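# Thread the dark-handled steel rod through brass ring barrels

## Task

Push the steel rod that has the dark handle through the little barrels of every brass ring part sitting in the steel block, far enough that the rod's tip sticks out past the block's far end. The rod must end up resting inside those barrels, and none of the ring parts may have moved out of place.

## Robot and tools

ROBOT. Two arms with sixteen-motor hands: left_arm, a left hand on the +y side, base near (-0.041, +0.276, 0) m, and right_arm, a right hand, base near (-0.003, -0.261, 0) m. The scene frame has its origin at table-top height midway between the bases, +x out over the table and +z up. Left and right are the arms' names, not sides of an image. A camera stand sits behind the arms.

HAND POINT AXES. Each hand has a hand point just beyond the knuckles of the index and middle fingers. +z runs along straight fingers toward the tips. +y points out of the palm, whose face is at y = -0.062 m. On the right hand +x points away from the thumb; on the left hand +x points toward the thumb. A rigid mast by the wrist on the palm side (|x| 0.05 to 0.10, z -0.16 to -0.11, up to y +0.06 m) can collide with things. Straight fingertips reach about z +0.12 m. Fingertips have rubber caps; the rest is hard plastic.

execute_actions(actions, cameras). actions is a list of actions. Each action is a table of 1 to 15 rows, and each row is one control step of 1/30 s. If a table has fewer rows, its last row is repeated until 15 steps are done, so one action lasts 0.5 s. Each row is a single list of 48 numbers, each in [-1, 1], covering both arms even if only one moves. The order is:
1-6: left_arm dx, dy, dz, rx, ry, rz.
7-22: the left hand's sixteen motors.
23-24: left_gripper current_limit, speed.
25-30: right_arm dx, dy, dz, rx, ry, rz.
31-46: the right hand's sixteen motors.
47-48: right_gripper current_limit, speed.

ARM NUMBERS. These are offsets, not poses. They are measured from that arm's Hand target as it stood when the action began, along the Hand target's own axes. Every row of an action counts from that same start, so a later row does not add onto an earlier one. A new action does start from the new target, so sending the same offset again moves the arm further. Scale: 1.0 means 0.6 m for dx, dy, dz and 180 degrees for rx, ry, rz. rx, ry, rz form one rotation vector. The commanded orientation is clipped each step to within 40 degrees of the measured one. The hand often stops short of its target, and the elbow sags, worse under load. Sending all zeros asks for the target again. If the hand still rests short, send the remaining distance, or aim higher. To end a push against something, set the target back past the hand.

HAND NUMBERS. These are absolute goal angles, scaled linearly between each hinge's two stops. Brackets give degrees at +1, degrees at -1, and the number that makes the hinge straight. The order is:
index_mcp, index_abd, index_pip, index_dip, middle_mcp, middle_abd, middle_pip, middle_dip, ring_mcp, ring_abd, ring_pip, ring_dip, thumb_cmc, thumb_axl, thumb_mcp, thumb_ipl.
Finger hinges: _mcp bends at the knuckle toward the palm (+128, -18; -0.75). _abd swings sideways away from the thumb (+60, -60; +0.00). _pip (+108, -29; -0.58). _dip (+117, -21; -0.70).
Thumb hinges: thumb_cmc brings the thumb from beside the palm to in front of it (+120, -20; -0.71). thumb_axl rolls the thumb about its own line (+140, -27; -0.68). thumb_mcp (+109, -69; -0.23). thumb_ipl (+108, -77; -0.17).

A 0 is a real goal. To leave a hand unchanged, resend its hand_goal, hand_current_limit and hand_speed.

CURRENT AND SPEED. current_limit is each motor's current cap, linear from 0 mA at -1 to 550 mA at +1, never below 11 mA. Very low values may not lift a finger. speed sets how fast each goal moves: (speed+1)/2 of 8.5 rad/s. Both start at +0.4 and -0.6 and stay at whatever was last sent. A finger presses only while its goal lies past the object's surface, and harder the further past.

cameras takes names from cam_high, cam_left_wrist and cam_right_wrist, or ["all"] or []. Leaving it out or null gives all cameras for an empty actions list and none otherwise. An unknown name makes the whole call invalid. Images are 896x504. Wrist images can lag while their arm moves.

RESULTS. Each arm reports:
- end_effector_position (m) and end_effector_quat_wxyz, in the scene frame; these can be off by a few cm.
- Hand target: the last commanded pose after the clip, which the next offsets start from.
- Joint positions, velocities and torques. Velocities may read "within noise". Torques include the arm's weight, and numbers 3 and 4 wrap at ±28 N m.
- Step readings of positions during motion.
- Motor temperatures.
For the hands, each list follows the motor order above: hand_goal, hand_measured, hand_current_ma (positive pushes toward -1), and hand_state. hand_state is one of moving, goal, blocked (resting away from its goal, possibly pressing) or overload (shut down). hand_current_limit and hand_speed are also shown. An empty actions list returns a full status with the scene number.

zoom_image(camera, region) shows a closer view of the latest image from one camera. camera is cam_high, cam_left_wrist or cam_right_wrist. region is [x0, y0, x1, y1] in pixels from the top-left corner, at most 504 by 504.

read_manual(section) returns only licence texts ("licences"). It does not move anything.

finished_scene(scene) takes the current scene number and ends that scene permanently. The goal must hold with the robot let go.

AVOID.
- Dropping the rod or ring parts, or releasing them while they move.
- Hitting the block, table or other heavy things, and pushing hard.
- Letting anything leave the table.
- Any contact or squeeze between the two arms or hands, including one hand gripping the other's fingers.
- Finger motors at 495 mA or more: 5 s of this shuts a motor off for 10 s. Overload read from the start means that motor is dead.
- Long holds, stretched-out poses and pushes toward unreachable targets. These heat the motors; MOTOR HOT appears at 85 °C, and at 100 °C the arm goes limp for 30-60 s.
- Arm stops, during which new hand numbers are lost.
The robot keeps holding your last command while you think, and loose objects may sometimes get nudged.

Each tool is called after ">>>" by a JSON object that holds its "op" and its "data".

## Session

>>> {"op": "execute_actions", "data": {"actions": []}}

Scene clock: 0.00 s.
left_arm: end_effector_position=(+0.2045, +0.5260, +0.3273) hand_goal=(-0.754, +0.000, -0.576, -0.696, -0.754, +0.000, -0.576, -0.696, -0.754, +0.000, -0.576, -0.696, -0.714, -0.678, -0.226, -0.168) hand_measured=(-0.754, +0.000, -0.576, -0.696, -0.754, +0.000, -0.576, -0.696, -0.754, +0.000, -0.576, -0.696, -0.714, -0.678, -0.226, -0.168) hand_current_ma=(+0, +0, +0, +0, +0, +0, +0, +0, +0, +0, +0, +0, +0, +0, +0, +0) hand_state=(goal, goal, goal, goal, goal, goal, goal, goal, goal, goal, goal, goal, goal, goal, goal, goal) hand_current_limit=0.40 hand_speed=-0.60 end_effector_quat_wxyz=(-0.392, +0.402, +0.715, +0.417) | right_arm: end_effector_position=(+0.4749, -0.5804, +0.1631) hand_goal=(-0.754, +0.000, -0.576, -0.696, -0.754, +0.000, -0.576, -0.696, -0.754, +0.000, -0.576, -0.696, -0.714, -0.678, -0.226, -0.168) hand_measured=(-0.754, +0.000, -0.576, -0.696, -0.754, +0.000, -0.576, -0.696, -0.754, +0.000, -0.576, -0.696, -0.714, -0.678, -0.226, -0.168) hand_current_ma=(+0, +0, +0, +0, +0, +0, +0, +0, +0, +0, +0, +0, +0, +0, +0, +0) hand_state=(goal, goal, goal, goal, goal, goal, goal, goal, goal, goal, goal, goal, goal, goal, goal, goal) hand_current_limit=0.40 hand_speed=-0.60 end_effector_quat_wxyz=(-0.007, +0.789, -0.153, +0.595)
Joint positions: left_arm=[0.264 0.907 0.766 -1.374 -1.218 -0.245] | right_arm=[-0.53 1.427 0.746 0.363 -0.364 1.657]
Joint velocities: within noise
Joint torques (N m): no reading
Motor temperatures (°C): left_arm=[30 32 27 24 29 25] | right_arm=[32 25 27 26 23 28]
Heat: left arm: hottest shoulder 32 °C; right arm: hottest waist 32 °C.
Hand target: left_arm +0.2075, +0.5268, +0.3362; -0.386, +0.397, +0.717, +0.422 | right_arm +0.4829, -0.5854, +0.1782; -0.003, +0.781, -0.148, +0.606

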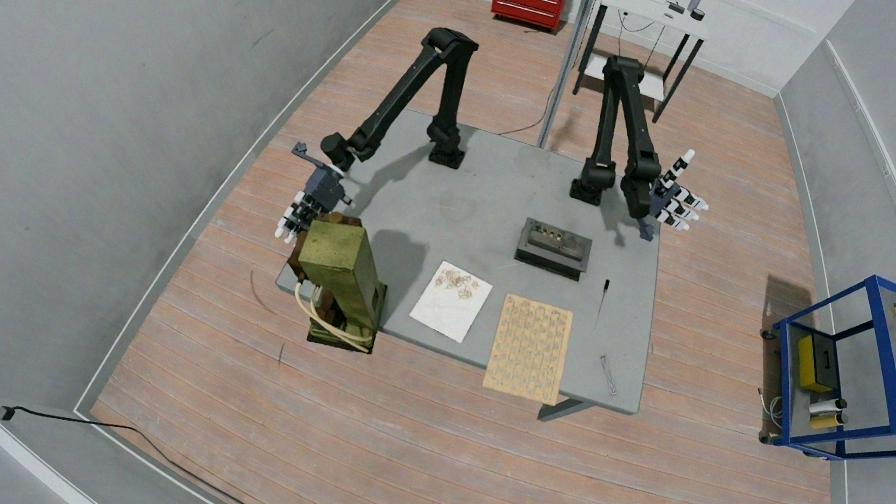

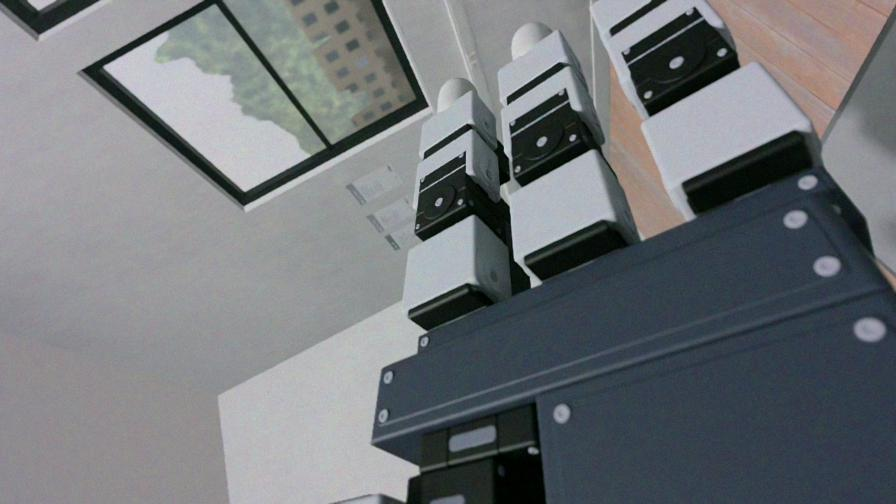

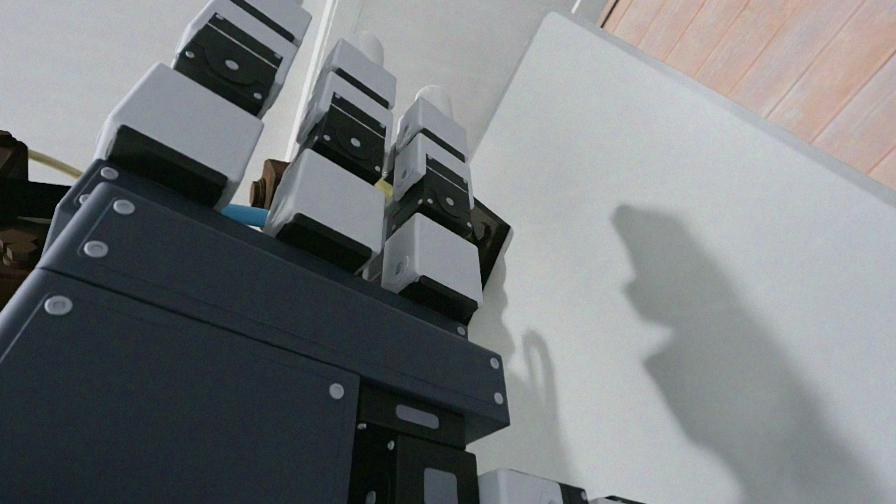

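>>> {"op": "zoom_image", "data": {"camera": "cam_high", "region": [480, 190, 680, 303]}}

>>> {"op": "zoom_image", "data": {"camera": "cam_high", "region": [500, 205, 610, 290]}}

>>> {"op": "zoom_image", "data": {"camera": "cam_high", "region": [570, 260, 640, 340]}}

>>> {"op": "zoom_image", "data": {"camera": "cam_high", "region": [400, 200, 670, 420]}}

Scaled by 2.520 from the camera's 896x504 image, which has a finer 1280x720 frame.

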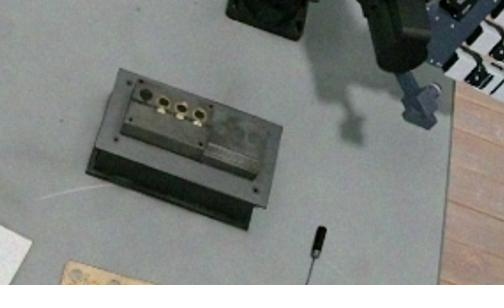

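Scaled by 4.582 from the camera's 896x504 image, which has a finer 1280x720 frame.

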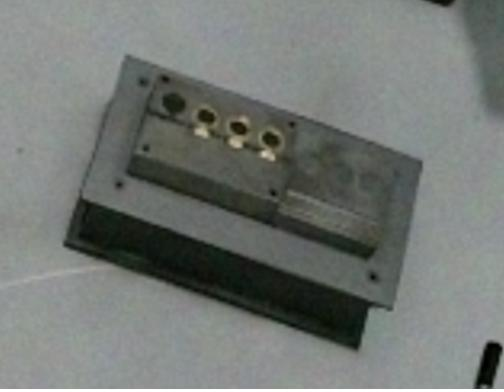

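Scaled by 6.300 from the camera's 896x504 image, which has a finer 1280x720 frame.

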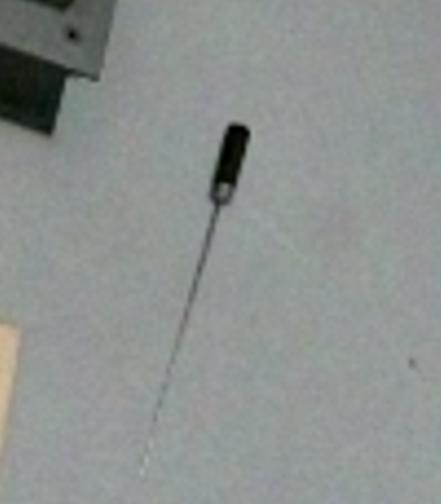

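Scaled by 1.867 from the camera's 896x504 image, which has a finer 1280x720 frame.

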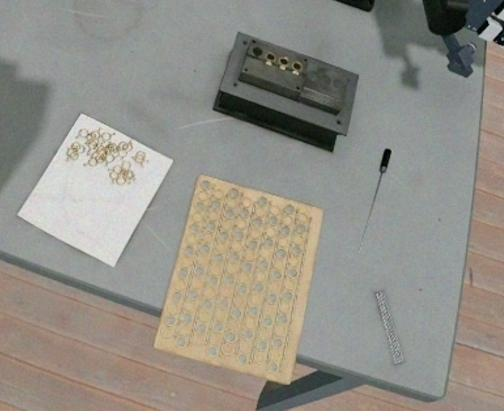

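>>> {"op": "execute_actions", "data": {"actions": [[[-0.0618,0.087,-0.0312,0.098,-0.0923,-0.0946,-0.754,0,-0.576,-0.696,-0.754,0,-0.576,-0.696,-0.754,0,-0.576,-0.696,-0.714,-0.678,-0.226,-0.168,0.4,-0.6,0,0,0,0,0,0,-0.754,0,-0.576,-0.696,-0.754,0,-0.576,-0.696,-0.754,0,-0.576,-0.696,-0.714,-0.678,-0.226,-0.168,0.4,-0.6]],[[-0.0924,0.0539,-0.0305,0.098,-0.0923,-0.0946,-0.754,0,-0.576,-0.696,-0.754,0,-0.576,-0.696,-0.754,0,-0.576,-0.696,-0.714,-0.678,-0.226,-0.168,0.4,-0.6,0,0,0,0,0,0,-0.754,0,-0.576,-0.696,-0.754,0,-0.576,-0.696,-0.754,0,-0.576,-0.696,-0.714,-0.678,-0.226,-0.168,0.4,-0.6]],[[-0.109,0.0167,-0.0118,0.098,-0.0923,-0.0946,-0.754,0,-0.576,-0.696,-0.754,0,-0.576,-0.696,-0.754,0,-0.576,-0.696,-0.714,-0.678,-0.226,-0.168,0.4,-0.6,0,0,0,0,0,0,-0.754,0,-0.576,-0.696,-0.754,0,-0.576,-0.696,-0.754,0,-0.576,-0.696,-0.714,-0.678,-0.226,-0.168,0.4,-0.6]]], "cameras": ["all"]}}

Scene clock: 27.63 s.
left_arm: end_effector_position=(+0.3945, +0.4953, +0.2943) hand_goal=(-0.754, +0.000, -0.576, -0.696, -0.754, +0.000, -0.576, -0.696, -0.754, +0.000, -0.576, -0.696, -0.714, -0.678, -0.226, -0.168) hand_measured=(-0.754, +0.000, -0.576, -0.696, -0.754, +0.000, -0.576, -0.696, -0.754, +0.000, -0.576, -0.696, -0.716, -0.678, -0.224, -0.168) hand_current_ma=(+0, +0, +0, +0, +0, +0, +0, +0, +0, +0, +0, +0, -1, +0, +1, +0) hand_state=(goal, goal, goal, goal, goal, goal, goal, goal, goal, goal, goal, goal, goal, goal, goal, goal) hand_current_limit=0.40 hand_speed=-0.60 end_effector_quat_wxyz=(+0.001, +0.009, +1.000, +0.000) | right_arm: end_effector_position=(+0.4749, -0.5804, +0.1631) hand_goal=(-0.754, +0.000, -0.576, -0.696, -0.754, +0.000, -0.576, -0.696, -0.754, +0.000, -0.576, -0.696, -0.714, -0.678, -0.226, -0.168) hand_measured=(-0.754, -0.002, -0.576, -0.696, -0.754, -0.002, -0.576, -0.696, -0.754, -0.002, -0.576, -0.696, -0.714, -0.678, -0.226, -0.168) hand_current_ma=(+3, -4, -2, +0, +3, -3, -2, +0, +3, -4, -2, +0, -1, +3, +1, +1) hand_state=(goal, goal, goal, goal, goal, goal, goal, goal, goal, goal, goal, goal, goal, goal, goal, goal) hand_current_limit=0.40 hand_speed=-0.60 end_effector_quat_wxyz=(-0.007, +0.789, -0.153, +0.595)
Joint positions: left_arm=[0.287 1.585 1.673 -1.656 0 -1.268] | right_arm=[-0.53 1.427 0.746 0.363 -0.364 1.657]
Joint torques (N m): left_arm=[-0.67 -12.51 10.73 -0.01 0.01 -0.09] | right_arm=[2.08 -11.69 9.92 2.85 -0.07 -0.11]
Motor temperatures (°C): left_arm=[30 33 33 24 31 25] | right_arm=[32 26 32 26 23 28]
Heat: left arm: hottest shoulder 33 °C; right arm: hottest waist 32 °C.
Hand target: left_arm +0.4029, +0.4999, +0.3036; +0.010, +0.000, +1.000, +0.002 | right_arm +0.4829, -0.5854, +0.1782; -0.003, +0.781, -0.148, +0.606
Off the commanded pose: left_arm 0.013 m, 1 deg | right_arm 0.018 m, 2 deg.
Step readings (end_effector_position of left_arm | right_arm):
0: (+0.2045, +0.5260, +0.3273) | (+0.4749, -0.5804, +0.1631)
1: (+0.2046, +0.5259, +0.3260) | (+0.4749, -0.5804, +0.1631)
2: (+0.2069, +0.5249, +0.3195) | (+0.4749, -0.5804, +0.1631)
4: (+0.2195, +0.5193, +0.3062) | (+0.4749, -0.5804, +0.1631)
8: (+0.2554, +0.5093, +0.2976) | (+0.4749, -0.5804, +0.1631)
15: (+0.2698, +0.5135, +0.3044) | (+0.4749, -0.5804, +0.1631)
16: (+0.2699, +0.5134, +0.3047) | (+0.4749, -0.5804, +0.1631)
17: (+0.2718, +0.5103, +0.2992) | (+0.4749, -0.5804, +0.1631)
19: (+0.2855, +0.5025, +0.2912) | (+0.4749, -0.5804, +0.1631)
23: (+0.3264, +0.4976, +0.2964) | (+0.4749, -0.5804, +0.1631)
30: (+0.3352, +0.5020, +0.3000) | (+0.4749, -0.5804, +0.1631)
31: (+0.3346, +0.5016, +0.2994) | (+0.4749, -0.5804, +0.1631)
32: (+0.3365, +0.4966, +0.2945) | (+0.4749, -0.5804, +0.1631)
34: (+0.3511, +0.4877, +0.2893) | (+0.4749, -0.5804, +0.1631)
38: (+0.3917, +0.4871, +0.2963) | (+0.4749, -0.5804, +0.1631)
45: (+0.3962, +0.4958, +0.2936) | (+0.4749, -0.5804, +0.1631)
camera_calibration:
cam_left_wrist: T_world_to_cam=[[0.776867, -0.627397, -0.0534032, -0.00590724], [-0.400134, -0.557383, 0.727473, 0.168133], [-0.48618, -0.543781, -0.684055, 0.787402], [0, 0, 0, 1]] pos_world=[0.454684, 0.518182, 0.415998]

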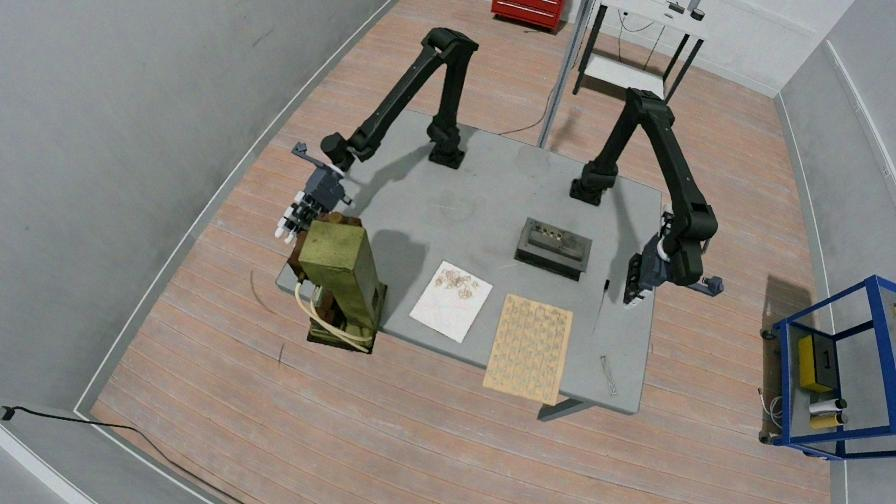

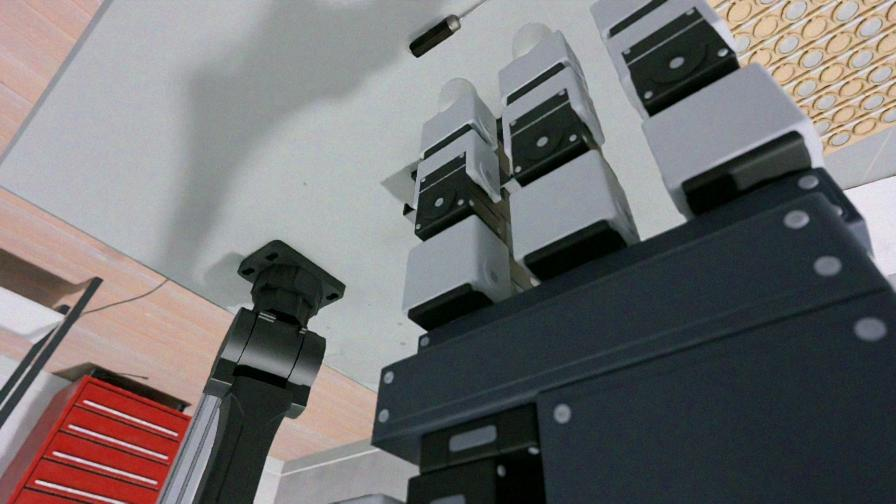

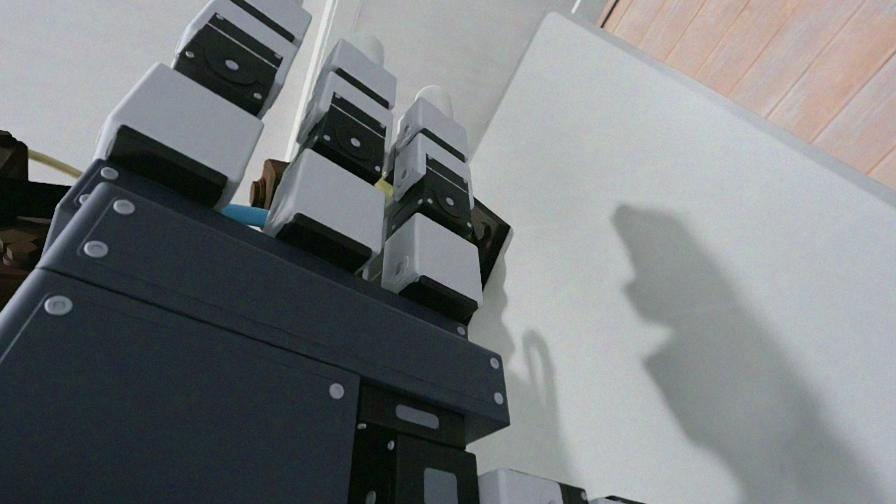

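>>> {"op": "execute_actions", "data": {"actions": [[[0.019,-0.0667,0.0697,0,0,-0.111,-0.754,0,-0.576,-0.696,-0.754,0,-0.576,-0.696,-0.754,0,-0.576,-0.696,-0.714,-0.678,-0.226,-0.168,0.4,-0.6,0,0,0,0,0,0,-0.754,0,-0.576,-0.696,-0.754,0,-0.576,-0.696,-0.754,0,-0.576,-0.696,-0.714,-0.678,-0.226,-0.168,0.4,-0.6]],[[0.0408,-0.0561,0.0697,0,0,-0.111,-0.754,0,-0.576,-0.696,-0.754,0,-0.576,-0.696,-0.754,0,-0.576,-0.696,-0.714,-0.678,-0.226,-0.168,0.4,-0.6,0,0,0,0,0,0,-0.754,0,-0.576,-0.696,-0.754,0,-0.576,-0.696,-0.754,0,-0.576,-0.696,-0.714,-0.678,-0.226,-0.168,0.4,-0.6]]], "cameras": ["cam_left_wrist"]}}

Scene clock: 30.53 s.
left_arm: end_effector_position=(+0.3802, +0.4210, +0.2235) hand_goal=(-0.754, +0.000, -0.576, -0.696, -0.754, +0.000, -0.576, -0.696, -0.754, +0.000, -0.576, -0.696, -0.714, -0.678, -0.226, -0.168) hand_measured=(-0.754, +0.000, -0.576, -0.696, -0.754, +0.000, -0.576, -0.696, -0.754, +0.000, -0.576, -0.696, -0.714, -0.678, -0.224, -0.168) hand_current_ma=(+0, +0, +0, +0, +0, +0, +0, +0, +0, +0, +0, +0, +0, +0, +1, +0) hand_state=(goal, goal, goal, goal, goal, goal, goal, goal, goal, goal, goal, goal, goal, goal, goal, goal) hand_current_limit=0.40 hand_speed=-0.60 end_effector_quat_wxyz=(+0.011, -0.337, +0.942, -0.003) | right_arm: end_effector_position=(+0.4749, -0.5804, +0.1631) hand_goal=(-0.754, +0.000, -0.576, -0.696, -0.754, +0.000, -0.576, -0.696, -0.754, +0.000, -0.576, -0.696, -0.714, -0.678, -0.226, -0.168) hand_measured=(-0.754, -0.002, -0.576, -0.696, -0.754, -0.002, -0.576, -0.696, -0.754, -0.002, -0.576, -0.696, -0.714, -0.678, -0.226, -0.168) hand_current_ma=(+3, -4, -2, +0, +3, -3, -2, +0, +3, -4, -2, +0, -1, +3, +1, +1) hand_state=(goal, goal, goal, goal, goal, goal, goal, goal, goal, goal, goal, goal, goal, goal, goal, goal) hand_current_limit=0.40 hand_speed=-0.60 end_effector_quat_wxyz=(-0.007, +0.789, -0.153, +0.595)
Joint positions: left_arm=[0.191 1.639 1.558 -1.466 0.003 -2.068] | right_arm=[-0.53 1.427 0.746 0.363 -0.364 1.657]
Joint torques (N m): left_arm=[-0.85 -14.68 7.28 0.5 -0.16 -0.07] | right_arm=[2.37 -11.11 9.98 2.77 -0.17 -0.09]
Heat: left arm: hottest shoulder 33 °C; right arm: hottest waist 32 °C.
Hand target: left_arm +0.3818, +0.4202, +0.2192; +0.010, -0.342, +0.940, -0.002 | right_arm +0.4829, -0.5854, +0.1782; -0.003, +0.781, -0.148, +0.606
Off the commanded pose: left_arm 0.005 m, 1 deg | right_arm 0.018 m, 2 deg.
Step readings (end_effector_position of left_arm | right_arm):
0: (+0.3945, +0.4952, +0.2943) | (+0.4749, -0.5804, +0.1631)
1: (+0.3941, +0.4950, +0.2942) | (+0.4749, -0.5804, +0.1631)
2: (+0.3932, +0.4934, +0.2937) | (+0.4749, -0.5804, +0.1631)
4: (+0.3933, +0.4885, +0.2916) | (+0.4749, -0.5804, +0.1631)
8: (+0.3950, +0.4719, +0.2818) | (+0.4749, -0.5804, +0.1631)
15: (+0.3930, +0.4602, +0.2682) | (+0.4749, -0.5804, +0.1631)
16: (+0.3923, +0.4597, +0.2673) | (+0.4749, -0.5804, +0.1631)
17: (+0.3914, +0.4577, +0.2654) | (+0.4749, -0.5804, +0.1631)
19: (+0.3892, +0.4515, +0.2580) | (+0.4749, -0.5804, +0.1631)
23: (+0.3845, +0.4353, +0.2382) | (+0.4749, -0.5804, +0.1631)
30: (+0.3815, +0.4234, +0.2236) | (+0.4749, -0.5804, +0.1631)
camera_calibration:
cam_left_wrist: T_world_to_cam=[[0.999174, 0.025155, -0.0319107, -0.40921], [0.0404862, -0.683087, 0.729214, 0.0575237], [-0.00345437, -0.729904, -0.683541, 0.586376], [0, 0, 0, 1]] pos_world=[0.408569, 0.477586, 0.345807]
Images, in order (width x height): cam_left_wrist 896x504.

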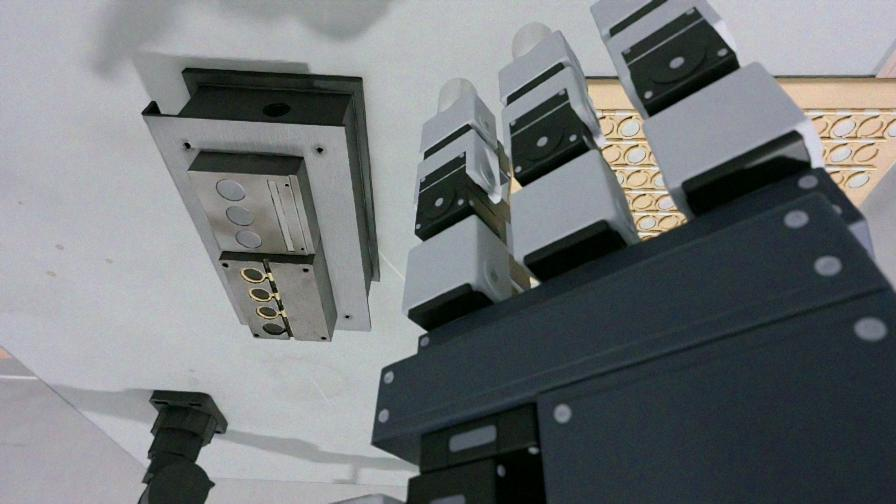

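>>> {"op": "zoom_image", "data": {"camera": "cam_left_wrist", "region": [140, 60, 390, 350]}}

>>> {"op": "zoom_image", "data": {"camera": "cam_left_wrist", "region": [180, 140, 350, 260]}}

>>> {"op": "zoom_image", "data": {"camera": "cam_left_wrist", "region": [210, 240, 350, 350]}}

Scaled by 1.738 from the camera's 896x504 image, which has a finer 1280x720 frame.

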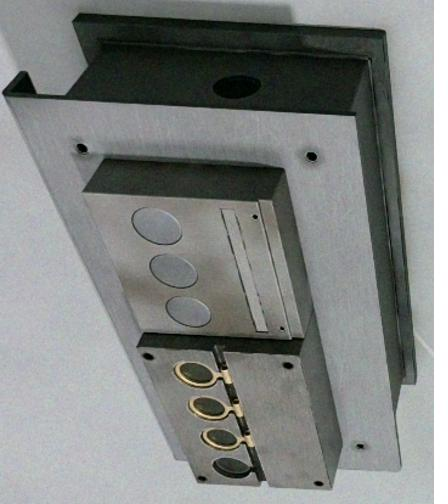

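Scaled by 2.965 from the camera's 896x504 image, which has a finer 1280x720 frame.

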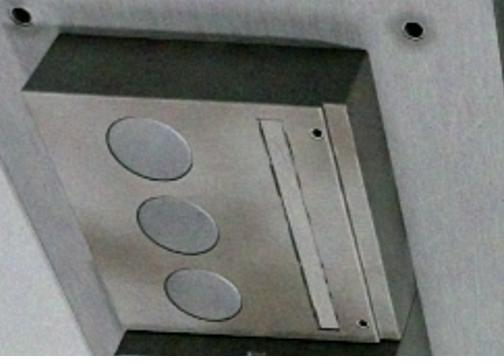

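Scaled by 3.600 from the camera's 896x504 image, which has a finer 1280x720 frame.

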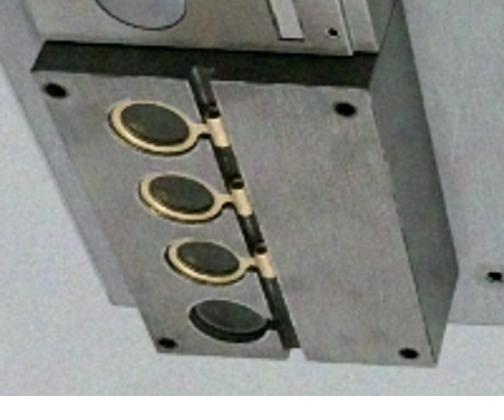

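>>> {"op": "execute_actions", "data": {"actions": [[[0.0563,-0.0995,0.0167,0,0,0.111,-0.754,0,-0.576,-0.696,-0.754,0,-0.576,-0.696,-0.754,0,-0.576,-0.696,-0.714,-0.678,-0.226,-0.168,0.4,-0.6,0,0,0,0,0,0,-0.754,0,-0.576,-0.696,-0.754,0,-0.576,-0.696,-0.754,0,-0.576,-0.696,-0.714,-0.678,-0.226,-0.168,0.4,-0.6]],[[0.0189,-0.1129,0.0167,0,0,0.111,-0.754,0,-0.576,-0.696,-0.754,0,-0.576,-0.696,-0.754,0,-0.576,-0.696,-0.714,-0.678,-0.226,-0.168,0.4,-0.6,0,0,0,0,0,0,-0.754,0,-0.576,-0.696,-0.754,0,-0.576,-0.696,-0.754,0,-0.576,-0.696,-0.714,-0.678,-0.226,-0.168,0.4,-0.6]],[[-0.0208,-0.1125,0.0167,0,0,0,-0.754,0,-0.576,-0.696,-0.754,0,-0.576,-0.696,-0.754,0,-0.576,-0.696,-0.714,-0.678,-0.226,-0.168,0.4,-0.6,0,0,0,0,0,0,-0.754,0,-0.576,-0.696,-0.754,0,-0.576,-0.696,-0.754,0,-0.576,-0.696,-0.714,-0.678,-0.226,-0.168,0.4,-0.6]],[[-0.0208,-0.1125,0.0167,0,0,0,-0.754,0,-0.576,-0.696,-0.754,0,-0.576,-0.696,-0.754,0,-0.576,-0.696,-0.714,-0.678,-0.226,-0.168,0.4,-0.6,0,0,0,0,0,0,-0.754,0,-0.576,-0.696,-0.754,0,-0.576,-0.696,-0.754,0,-0.576,-0.696,-0.714,-0.678,-0.226,-0.168,0.4,-0.6]]], "cameras": ["all"]}}

Scene clock: 41.87 s.
left_arm: end_effector_position=(+0.4202, +0.1521, +0.1726) hand_goal=(-0.754, +0.000, -0.576, -0.696, -0.754, +0.000, -0.576, -0.696, -0.754, +0.000, -0.576, -0.696, -0.714, -0.678, -0.226, -0.168) hand_measured=(-0.752, +0.000, -0.576, -0.696, -0.752, +0.000, -0.576, -0.696, -0.752, +0.000, -0.576, -0.696, -0.714, -0.678, -0.222, -0.168) hand_current_ma=(+0, +0, +0, +0, +0, +0, +0, +0, +0, +0, +0, +0, +0, +0, +1, +0) hand_state=(goal, goal, goal, goal, goal, goal, goal, goal, goal, goal, goal, goal, goal, goal, goal, goal) hand_current_limit=0.40 hand_speed=-0.60 end_effector_quat_wxyz=(+0.001, +0.010, +1.000, +0.005) | right_arm: end_effector_position=(+0.4749, -0.5804, +0.1631) hand_goal=(-0.754, +0.000, -0.576, -0.696, -0.754, +0.000, -0.576, -0.696, -0.754, +0.000, -0.576, -0.696, -0.714, -0.678, -0.226, -0.168) hand_measured=(-0.754, -0.002, -0.576, -0.696, -0.754, -0.002, -0.576, -0.696, -0.754, -0.002, -0.576, -0.696, -0.714, -0.678, -0.226, -0.168) hand_current_ma=(+3, -4, -2, +0, +3, -3, -2, +0, +3, -4, -2, +0, -1, +3, +1, +1) hand_state=(goal, goal, goal, goal, goal, goal, goal, goal, goal, goal, goal, goal, goal, goal, goal, goal) hand_current_limit=0.40 hand_speed=-0.60 end_effector_quat_wxyz=(-0.007, +0.789, -0.153, +0.595)
Joint positions: left_arm=[-0.41 1.738 1.545 -1.38 -0.01 -1.963] | right_arm=[-0.53 1.427 0.746 0.363 -0.364 1.657]
Joint torques (N m): left_arm=[-0.67 -15.27 10.41 -0.03 -0.13 -0.04] | right_arm=[2.55 -11.4 9.84 2.78 -0.12 -0.08]
Heat: left arm: hottest elbow 35 °C; right arm: hottest elbow 34 °C.
Hand target: left_arm +0.4326, +0.1503, +0.1791; +0.010, +0.000, +1.000, +0.002 | right_arm +0.4829, -0.5854, +0.1782; -0.003, +0.781, -0.148, +0.606
Off the commanded pose: left_arm 0.014 m, 2 deg | right_arm 0.018 m, 2 deg.
Step readings (end_effector_position of left_arm | right_arm):
0: (+0.3802, +0.4210, +0.2235) | (+0.4749, -0.5804, +0.1631)
1: (+0.3803, +0.4205, +0.2232) | (+0.4749, -0.5804, +0.1631)
2: (+0.3807, +0.4191, +0.2220) | (+0.4749, -0.5804, +0.1631)
4: (+0.3811, +0.4100, +0.2172) | (+0.4749, -0.5804, +0.1631)
8: (+0.3853, +0.3668, +0.2064) | (+0.4749, -0.5804, +0.1631)
15: (+0.3931, +0.3432, +0.2046) | (+0.4749, -0.5804, +0.1631)
16: (+0.3933, +0.3442, +0.2049) | (+0.4749, -0.5804, +0.1631)
17: (+0.3942, +0.3448, +0.2048) | (+0.4749, -0.5804, +0.1631)
19: (+0.3955, +0.3394, +0.2035) | (+0.4749, -0.5804, +0.1631)
23: (+0.3985, +0.3008, +0.1987) | (+0.4749, -0.5804, +0.1631)
30: (+0.4041, +0.2771, +0.1967) | (+0.4749, -0.5804, +0.1631)
31: (+0.4045, +0.2777, +0.1967) | (+0.4749, -0.5804, +0.1631)
32: (+0.4047, +0.2773, +0.1968) | (+0.4749, -0.5804, +0.1631)
34: (+0.4048, +0.2717, +0.1961) | (+0.4749, -0.5804, +0.1631)
38: (+0.4036, +0.2399, +0.1890) | (+0.4749, -0.5804, +0.1631)
45: (+0.4031, +0.2184, +0.1785) | (+0.4749, -0.5804, +0.1631)
46: (+0.4032, +0.2185, +0.1786) | (+0.4749, -0.5804, +0.1631)
47: (+0.4042, +0.2166, +0.1792) | (+0.4749, -0.5804, +0.1631)
49: (+0.4095, +0.2084, +0.1807) | (+0.4749, -0.5804, +0.1631)
53: (+0.4190, +0.1738, +0.1790) | (+0.4749, -0.5804, +0.1631)
60: (+0.4182, +0.1513, +0.1706) | (+0.4749, -0.5804, +0.1631)
camera_calibration:
cam_left_wrist: T_world_to_cam=[[0.775664, -0.628345, -0.0594067, -0.245959], [-0.400872, -0.563175, 0.72259, 0.0777233], [-0.487492, -0.536672, -0.68872, 0.53036], [0, 0, 0, 1]] pos_world=[0.480485, 0.173854, 0.294496]

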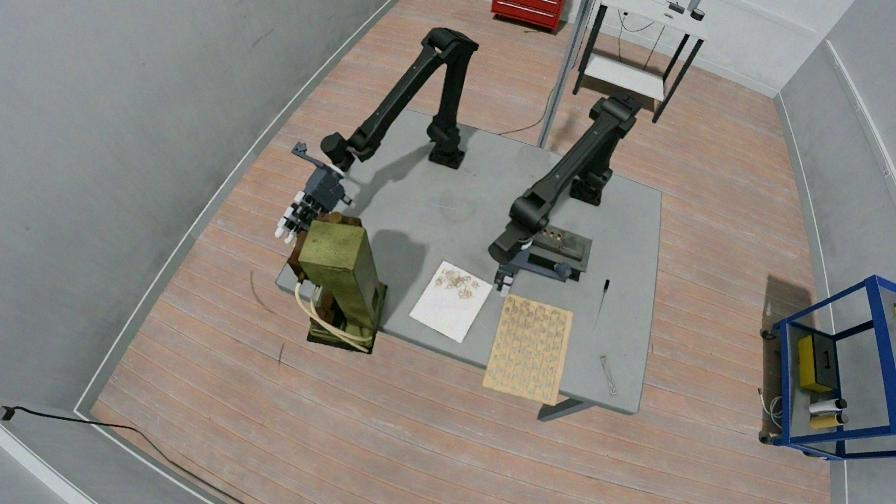

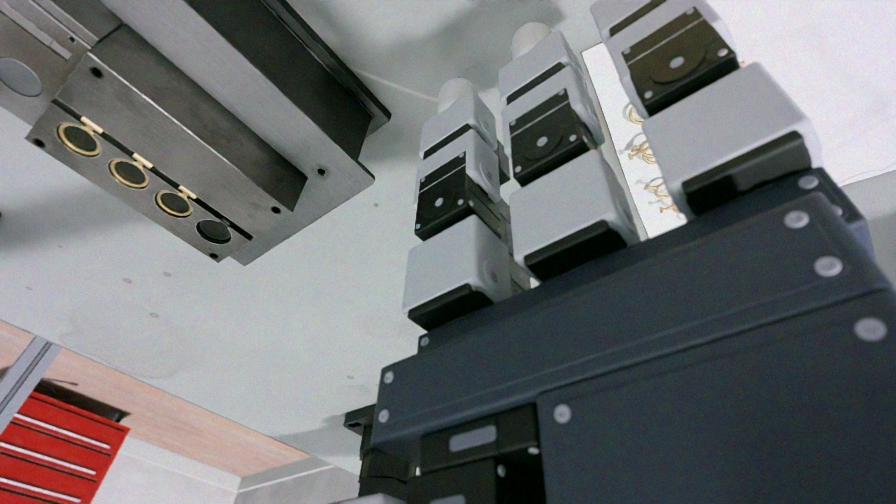

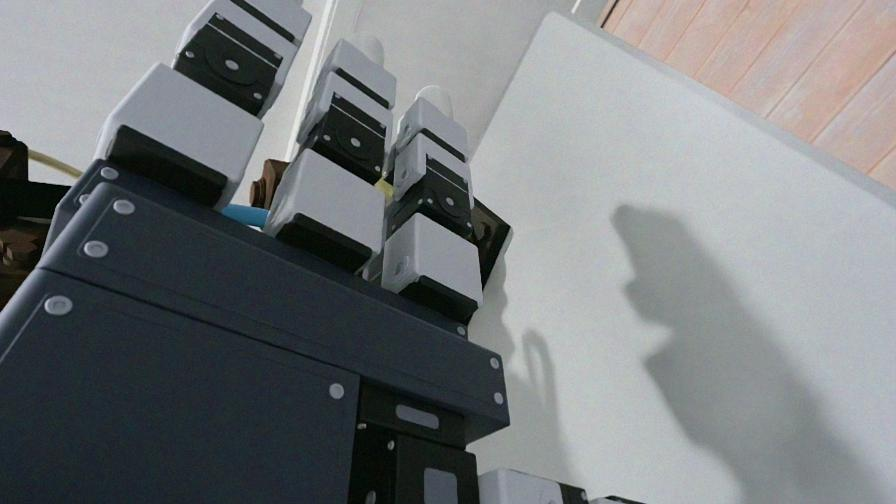

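>>> {"op": "zoom_image", "data": {"camera": "cam_left_wrist", "region": [20, 60, 270, 260]}}

>>> {"op": "zoom_image", "data": {"camera": "cam_left_wrist", "region": [40, 100, 150, 170]}}

>>> {"op": "zoom_image", "data": {"camera": "cam_left_wrist", "region": [120, 140, 270, 260]}}

>>> {"op": "zoom_image", "data": {"camera": "cam_left_wrist", "region": [0, 0, 200, 160]}}

Scaled by 2.016 from the camera's 896x504 image, which has a finer 1280x720 frame.

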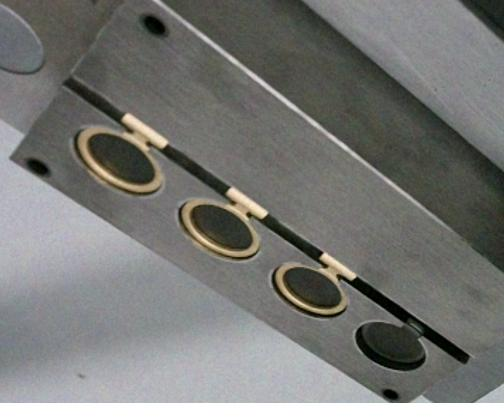

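Scaled by 4.582 from the camera's 896x504 image, which has a finer 1280x720 frame.

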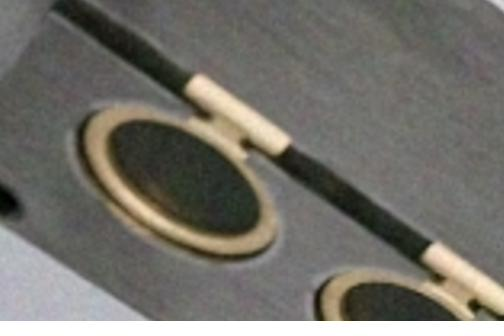

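Scaled by 3.360 from the camera's 896x504 image, which has a finer 1280x720 frame.

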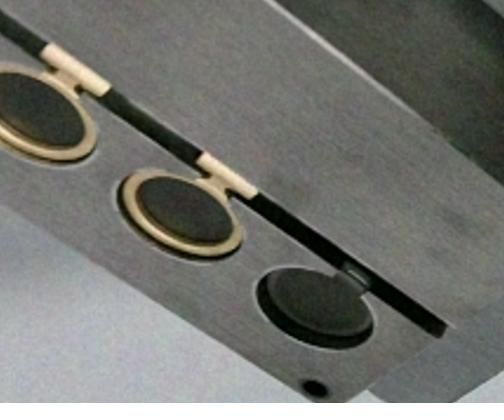

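Scaled by 2.520 from the camera's 896x504 image, which has a finer 1280x720 frame.

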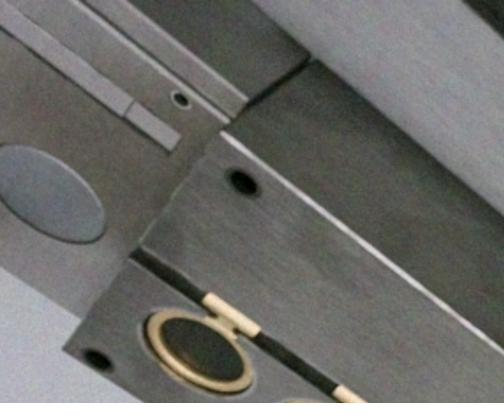

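>>> {"op": "execute_actions", "data": {"actions": [[[-0.0708,0.1167,-0.0125,0,0,0,-0.754,0,-0.576,-0.696,-0.754,0,-0.576,-0.696,-0.754,0,-0.576,-0.696,-0.714,-0.678,-0.226,-0.168,0.4,-0.6,0,0,0,0,0,0,-0.754,0,-0.576,-0.696,-0.754,0,-0.576,-0.696,-0.754,0,-0.576,-0.696,-0.714,-0.678,-0.226,-0.168,0.4,-0.6]],[[-0.0708,0.1167,-0.0125,0,0,0,-0.754,0,-0.576,-0.696,-0.754,0,-0.576,-0.696,-0.754,0,-0.576,-0.696,-0.714,-0.678,-0.226,-0.168,0.4,-0.6,0,0,0,0,0,0,-0.754,0,-0.576,-0.696,-0.754,0,-0.576,-0.696,-0.754,0,-0.576,-0.696,-0.714,-0.678,-0.226,-0.168,0.4,-0.6]],[[-0.0708,0.1167,-0.0125,0,0,0,-0.754,0,-0.576,-0.696,-0.754,0,-0.576,-0.696,-0.754,0,-0.576,-0.696,-0.714,-0.678,-0.226,-0.168,0.4,-0.6,0,0,0,0,0,0,-0.754,0,-0.576,-0.696,-0.754,0,-0.576,-0.696,-0.754,0,-0.576,-0.696,-0.714,-0.678,-0.226,-0.168,0.4,-0.6]],[[-0.0708,0.1167,-0.0125,0,0,0,-0.754,0,-0.576,-0.696,-0.754,0,-0.576,-0.696,-0.754,0,-0.576,-0.696,-0.714,-0.678,-0.226,-0.168,0.4,-0.6,0,0,0,0,0,0,-0.754,0,-0.576,-0.696,-0.754,0,-0.576,-0.696,-0.754,0,-0.576,-0.696,-0.714,-0.678,-0.226,-0.168,0.4,-0.6]]], "cameras": ["cam_left_wrist","cam_high"]}}

Scene clock: 61.87 s.
left_arm: end_effector_position=(+0.5897, +0.4328, +0.2117) hand_goal=(-0.754, +0.000, -0.576, -0.696, -0.754, +0.000, -0.576, -0.696, -0.754, +0.000, -0.576, -0.696, -0.714, -0.678, -0.226, -0.168) hand_measured=(-0.752, +0.000, -0.576, -0.696, -0.752, +0.000, -0.576, -0.696, -0.754, +0.000, -0.576, -0.696, -0.714, -0.678, -0.222, -0.168) hand_current_ma=(+0, +0, +0, +0, +0, +0, +0, +0, +0, +0, +0, +0, +0, +0, +1, +0) hand_state=(goal, goal, goal, goal, goal, goal, goal, goal, goal, goal, goal, goal, goal, goal, goal, goal) hand_current_limit=0.40 hand_speed=-0.60 end_effector_quat_wxyz=(+0.006, -0.008, +1.000, +0.003) | right_arm: end_effector_position=(+0.4749, -0.5804, +0.1631) hand_goal=(-0.754, +0.000, -0.576, -0.696, -0.754, +0.000, -0.576, -0.696, -0.754, +0.000, -0.576, -0.696, -0.714, -0.678, -0.226, -0.168) hand_measured=(-0.754, -0.002, -0.576, -0.696, -0.754, -0.002, -0.576, -0.696, -0.754, -0.002, -0.576, -0.696, -0.714, -0.678, -0.226, -0.168) hand_current_ma=(+3, -4, -2, +0, +3, -3, -2, +0, +3, -4, -2, +0, -1, +3, +1, +1) hand_state=(goal, goal, goal, goal, goal, goal, goal, goal, goal, goal, goal, goal, goal, goal, goal, goal) hand_current_limit=0.40 hand_speed=-0.60 end_effector_quat_wxyz=(-0.007, +0.789, -0.153, +0.595)
Joint positions: left_arm=[0.111 2.117 2.222 -1.665 -0.004 -1.479] | right_arm=[-0.53 1.427 0.746 0.363 -0.364 1.657]
Joint torques (N m): left_arm=[-1.14 -20.31 10.73 -0.03 -0.01 0.21] | right_arm=[2.55 -11.69 9.8 2.52 -0.09 -0.11]
Motor temperatures (°C): left_arm=[30 34 38 24 29 25] | right_arm=[32 27 36 26 23 28]
Heat: left arm: hottest elbow 38 °C; right arm: hottest elbow 36 °C.
Hand target: left_arm +0.6017, +0.4302, +0.2138; +0.010, +0.000, +1.000, +0.002 | right_arm +0.4829, -0.5854, +0.1782; -0.003, +0.781, -0.148, +0.606
Off the commanded pose: left_arm 0.013 m, 1 deg | right_arm 0.018 m, 2 deg.
Step readings (end_effector_position of left_arm | right_arm):
0: (+0.4201, +0.1521, +0.1726) | (+0.4749, -0.5804, +0.1631)
1: (+0.4205, +0.1527, +0.1729) | (+0.4749, -0.5804, +0.1631)
2: (+0.4214, +0.1544, +0.1734) | (+0.4749, -0.5804, +0.1631)
4: (+0.4276, +0.1651, +0.1755) | (+0.4749, -0.5804, +0.1631)
8: (+0.4466, +0.2045, +0.1817) | (+0.4749, -0.5804, +0.1631)
15: (+0.4611, +0.2336, +0.1853) | (+0.4749, -0.5804, +0.1631)
16: (+0.4616, +0.2327, +0.1848) | (+0.4749, -0.5804, +0.1631)
17: (+0.4631, +0.2329, +0.1849) | (+0.4749, -0.5804, +0.1631)
19: (+0.4713, +0.2370, +0.1863) | (+0.4749, -0.5804, +0.1631)
23: (+0.4907, +0.2674, +0.1901) | (+0.4749, -0.5804, +0.1631)
30: (+0.5014, +0.3017, +0.1926) | (+0.4749, -0.5804, +0.1631)
31: (+0.5023, +0.3013, +0.1928) | (+0.4749, -0.5804, +0.1631)
32: (+0.5044, +0.3022, +0.1935) | (+0.4749, -0.5804, +0.1631)
34: (+0.5150, +0.3062, +0.1966) | (+0.4749, -0.5804, +0.1631)
38: (+0.5357, +0.3343, +0.2016) | (+0.4749, -0.5804, +0.1631)
45: (+0.5432, +0.3701, +0.2013) | (+0.4749, -0.5804, +0.1631)
46: (+0.5440, +0.3702, +0.2013) | (+0.4749, -0.5804, +0.1631)
47: (+0.5464, +0.3715, +0.2021) | (+0.4749, -0.5804, +0.1631)
49: (+0.5592, +0.3753, +0.2059) | (+0.4749, -0.5804, +0.1631)
53: (+0.5809, +0.4007, +0.2121) | (+0.4749, -0.5804, +0.1631)
60: (+0.5860, +0.4385, +0.2116) | (+0.4749, -0.5804, +0.1631)
camera_calibration:
cam_left_wrist: T_world_to_cam=[[0.798644, -0.599767, -0.0494606, -0.226712], [-0.386568, -0.574262, 0.721656, 0.272049], [-0.461229, -0.557227, -0.690482, 0.784292], [0, 0, 0, 1]] pos_world=[0.647966, 0.457282, 0.334001]
Images, in order (width x height): cam_high 896x504, cam_left_wrist 896x504.

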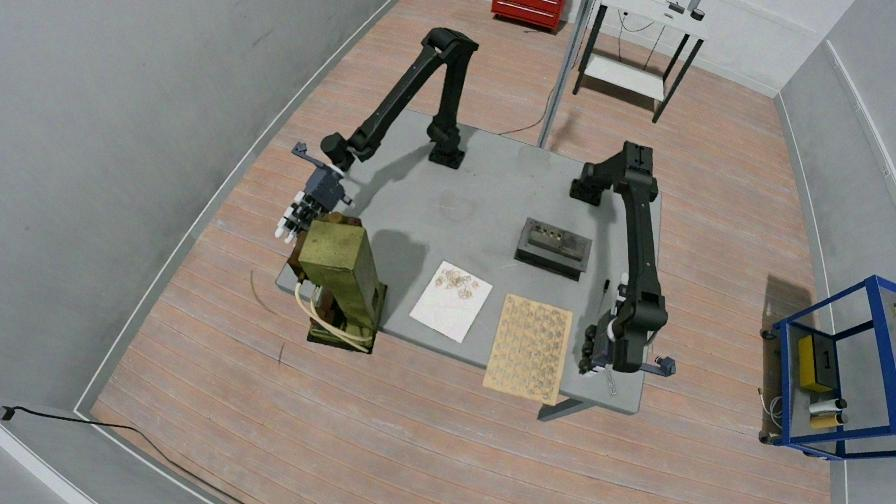

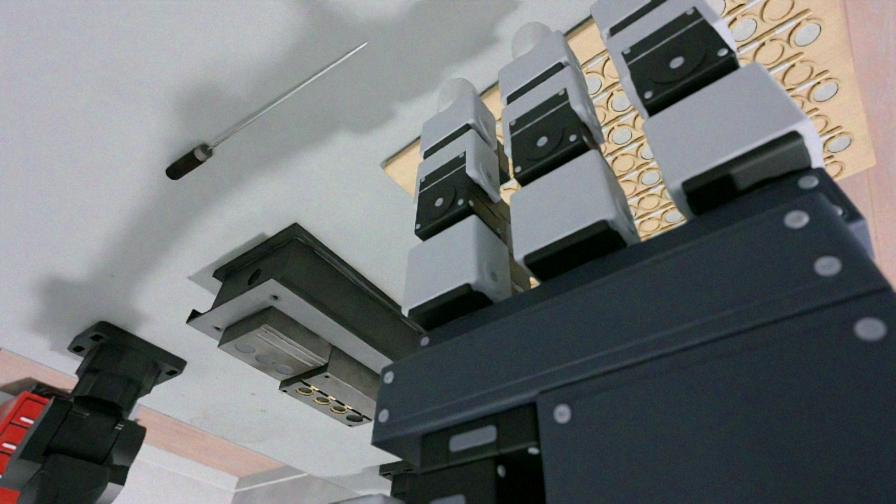

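>>> {"op": "zoom_image", "data": {"camera": "cam_left_wrist", "region": [150, 30, 380, 190]}}

>>> {"op": "zoom_image", "data": {"camera": "cam_left_wrist", "region": [155, 130, 235, 190]}}

>>> {"op": "zoom_image", "data": {"camera": "cam_left_wrist", "region": [310, 30, 380, 90]}}

Scaled by 2.191 from the camera's 896x504 image, which has a finer 1280x720 frame.

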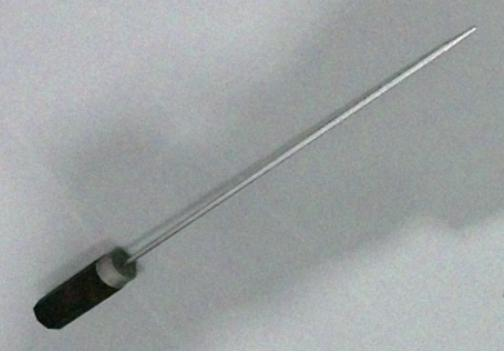

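Scaled by 6.300 from the camera's 896x504 image, which has a finer 1280x720 frame.

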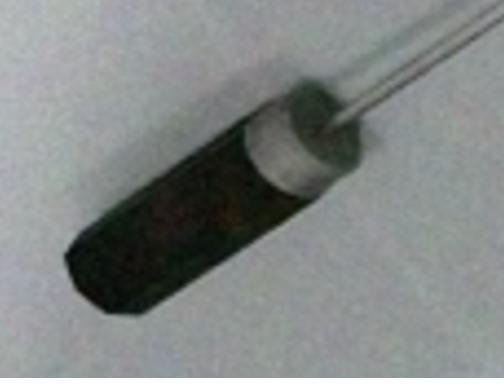

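Scaled by 7.200 from the camera's 896x504 image, which has a finer 1280x720 frame.

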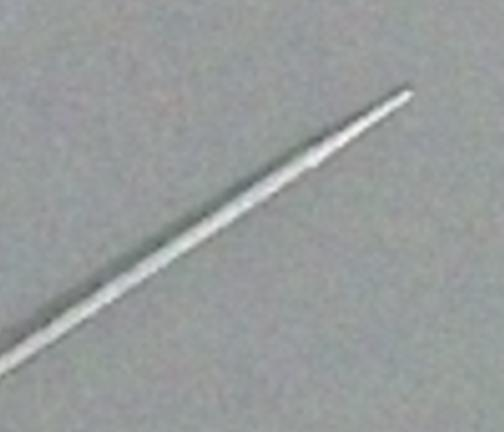

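>>> {"op": "zoom_image", "data": {"camera": "cam_high", "region": [560, 260, 700, 400]}}

Scaled by 3.600 from the camera's 896x504 image, which has a finer 1280x720 frame.

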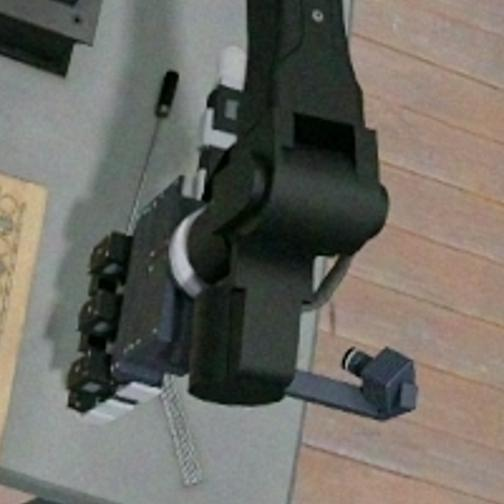

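>>> {"op": "execute_actions", "data": {"actions": [[[0.0958,0,0.025,0,0,0,-0.754,0,-0.576,-0.696,-0.754,0,-0.576,-0.696,-0.754,0,-0.576,-0.696,-0.714,-0.678,-0.226,-0.168,0.4,-0.6,0,0,0,0,0,0,-0.754,0,-0.576,-0.696,-0.754,0,-0.576,-0.696,-0.754,0,-0.576,-0.696,-0.714,-0.678,-0.226,-0.168,0.4,-0.6]],[[0.0958,0,0.025,0,0,0,-0.754,0,-0.576,-0.696,-0.754,0,-0.576,-0.696,-0.754,0,-0.576,-0.696,-0.714,-0.678,-0.226,-0.168,0.4,-0.6,0,0,0,0,0,0,-0.754,0,-0.576,-0.696,-0.754,0,-0.576,-0.696,-0.754,0,-0.576,-0.696,-0.714,-0.678,-0.226,-0.168,0.4,-0.6]],[[0.0958,0,0.025,0,0,0,-0.754,0,-0.576,-0.696,-0.754,0,-0.576,-0.696,-0.754,0,-0.576,-0.696,-0.714,-0.678,-0.226,-0.168,0.4,-0.6,0,0,0,0,0,0,-0.754,0,-0.576,-0.696,-0.754,0,-0.576,-0.696,-0.754,0,-0.576,-0.696,-0.714,-0.678,-0.226,-0.168,0.4,-0.6]],[[0.0958,0,0.025,0,0,0,-0.754,0,-0.576,-0.696,-0.754,0,-0.576,-0.696,-0.754,0,-0.576,-0.696,-0.714,-0.678,-0.226,-0.168,0.4,-0.6,0,0,0,0,0,0,-0.754,0,-0.576,-0.696,-0.754,0,-0.576,-0.696,-0.754,0,-0.576,-0.696,-0.714,-0.678,-0.226,-0.168,0.4,-0.6]]], "cameras": ["cam_left_wrist","cam_high"]}}

Scene clock: 79.27 s.
left_arm: end_effector_position=(+0.3736, +0.4271, +0.1477) hand_goal=(-0.754, +0.000, -0.576, -0.696, -0.754, +0.000, -0.576, -0.696, -0.754, +0.000, -0.576, -0.696, -0.714, -0.678, -0.226, -0.168) hand_measured=(-0.752, +0.000, -0.576, -0.696, -0.752, +0.002, -0.576, -0.696, -0.754, +0.000, -0.576, -0.696, -0.714, -0.678, -0.222, -0.168) hand_current_ma=(+0, +0, +0, +0, +0, +0, +0, +0, +0, +0, +0, +0, +0, +0, +2, +0) hand_state=(goal, goal, goal, goal, goal, goal, goal, goal, goal, goal, goal, goal, goal, goal, goal, goal) hand_current_limit=0.40 hand_speed=-0.60 end_effector_quat_wxyz=(+0.005, -0.002, +1.000, +0.001) | right_arm: end_effector_position=(+0.4749, -0.5804, +0.1631) hand_goal=(-0.754, +0.000, -0.576, -0.696, -0.754, +0.000, -0.576, -0.696, -0.754, +0.000, -0.576, -0.696, -0.714, -0.678, -0.226, -0.168) hand_measured=(-0.754, -0.002, -0.576, -0.696, -0.754, -0.002, -0.576, -0.696, -0.754, -0.002, -0.576, -0.696, -0.714, -0.678, -0.226, -0.168) hand_current_ma=(+3, -4, -2, +0, +3, -3, -2, +0, +3, -4, -2, +0, -1, +3, +1, +1) hand_state=(goal, goal, goal, goal, goal, goal, goal, goal, goal, goal, goal, goal, goal, goal, goal, goal) hand_current_limit=0.40 hand_speed=-0.60 end_effector_quat_wxyz=(-0.007, +0.789, -0.153, +0.595)
Joint positions: left_arm=[0.152 1.536 1.228 -1.252 0 -1.426] | right_arm=[-0.53 1.427 0.746 0.363 -0.364 1.657]
Joint torques (N m): left_arm=[-0.5 -13.45 6.61 0.58 -0.1 0.14] | right_arm=[2.67 -11.93 9.83 2.88 -0.11 -0.13]
Heat: left arm: hottest elbow 39 °C; right arm: hottest elbow 37 °C.
Hand target: left_arm +0.3731, +0.4304, +0.1488; +0.010, +0.000, +1.000, +0.002 | right_arm +0.4829, -0.5854, +0.1782; -0.003, +0.781, -0.148, +0.606
Off the commanded pose: left_arm 0.004 m, 1 deg | right_arm 0.018 m, 2 deg.
Step readings (end_effector_position of left_arm | right_arm):
0: (+0.5897, +0.4328, +0.2117) | (+0.4749, -0.5804, +0.1631)
1: (+0.5896, +0.4328, +0.2115) | (+0.4749, -0.5804, +0.1631)
2: (+0.5880, +0.4325, +0.2091) | (+0.4749, -0.5804, +0.1631)
4: (+0.5779, +0.4311, +0.2015) | (+0.4749, -0.5804, +0.1631)
8: (+0.5479, +0.4276, +0.1879) | (+0.4749, -0.5804, +0.1631)
15: (+0.5436, +0.4272, +0.1929) | (+0.4749, -0.5804, +0.1631)
16: (+0.5434, +0.4272, +0.1937) | (+0.4749, -0.5804, +0.1631)
17: (+0.5405, +0.4269, +0.1924) | (+0.4749, -0.5804, +0.1631)
19: (+0.5248, +0.4257, +0.1864) | (+0.4749, -0.5804, +0.1631)
23: (+0.4904, +0.4238, +0.1765) | (+0.4749, -0.5804, +0.1631)
30: (+0.4875, +0.4256, +0.1792) | (+0.4749, -0.5804, +0.1631)
31: (+0.4870, +0.4258, +0.1791) | (+0.4749, -0.5804, +0.1631)
32: (+0.4840, +0.4261, +0.1768) | (+0.4749, -0.5804, +0.1631)
34: (+0.4693, +0.4250, +0.1698) | (+0.4749, -0.5804, +0.1631)
38: (+0.4328, +0.4242, +0.1595) | (+0.4749, -0.5804, +0.1631)
45: (+0.4303, +0.4268, +0.1637) | (+0.4749, -0.5804, +0.1631)
46: (+0.4301, +0.4268, +0.1638) | (+0.4749, -0.5804, +0.1631)
47: (+0.4273, +0.4270, +0.1617) | (+0.4749, -0.5804, +0.1631)
49: (+0.4131, +0.4260, +0.1550) | (+0.4749, -0.5804, +0.1631)
53: (+0.3756, +0.4248, +0.1444) | (+0.4749, -0.5804, +0.1631)
60: (+0.3727, +0.4269, +0.1474) | (+0.4749, -0.5804, +0.1631)
camera_calibration:
cam_left_wrist: T_world_to_cam=[[0.79142, -0.609382, -0.048039, -0.0541313], [-0.392825, -0.567233, 0.723834, 0.230426], [-0.468341, -0.553986, -0.6883, 0.638228], [0, 0, 0, 1]] pos_world=[0.432266, 0.451288, 0.269901]
Images, in order (width x height): cam_high 896x504, cam_left_wrist 896x504.

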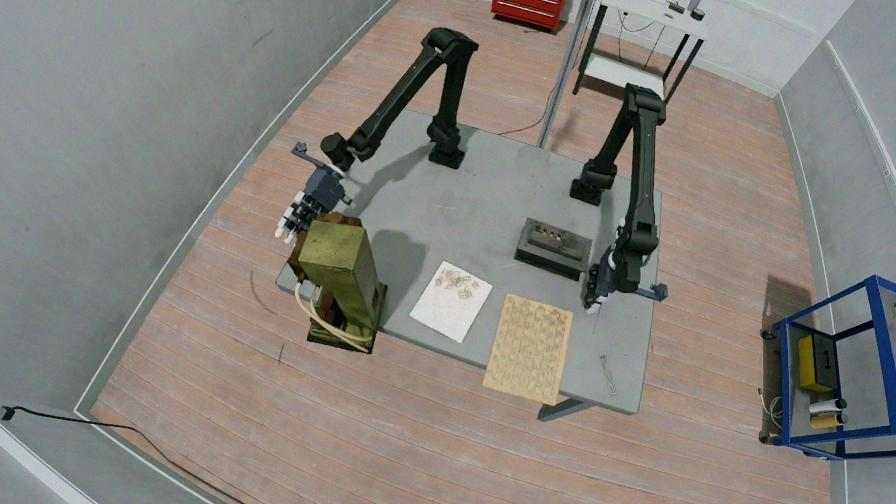

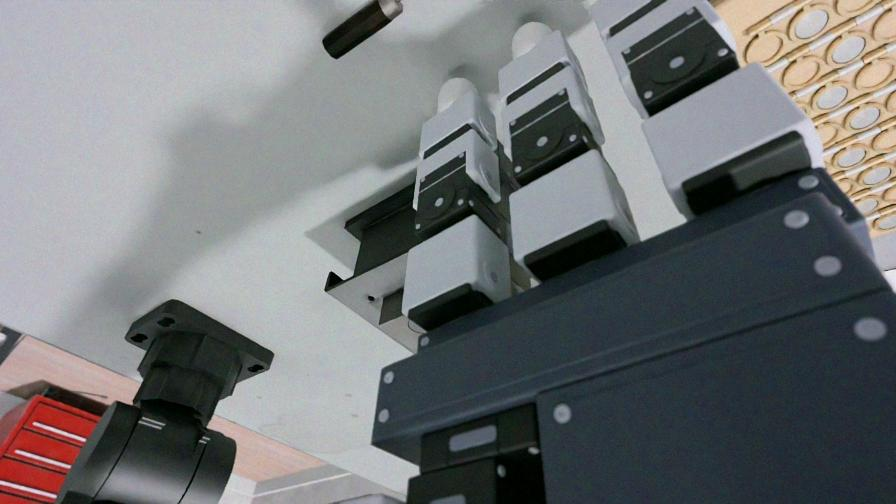

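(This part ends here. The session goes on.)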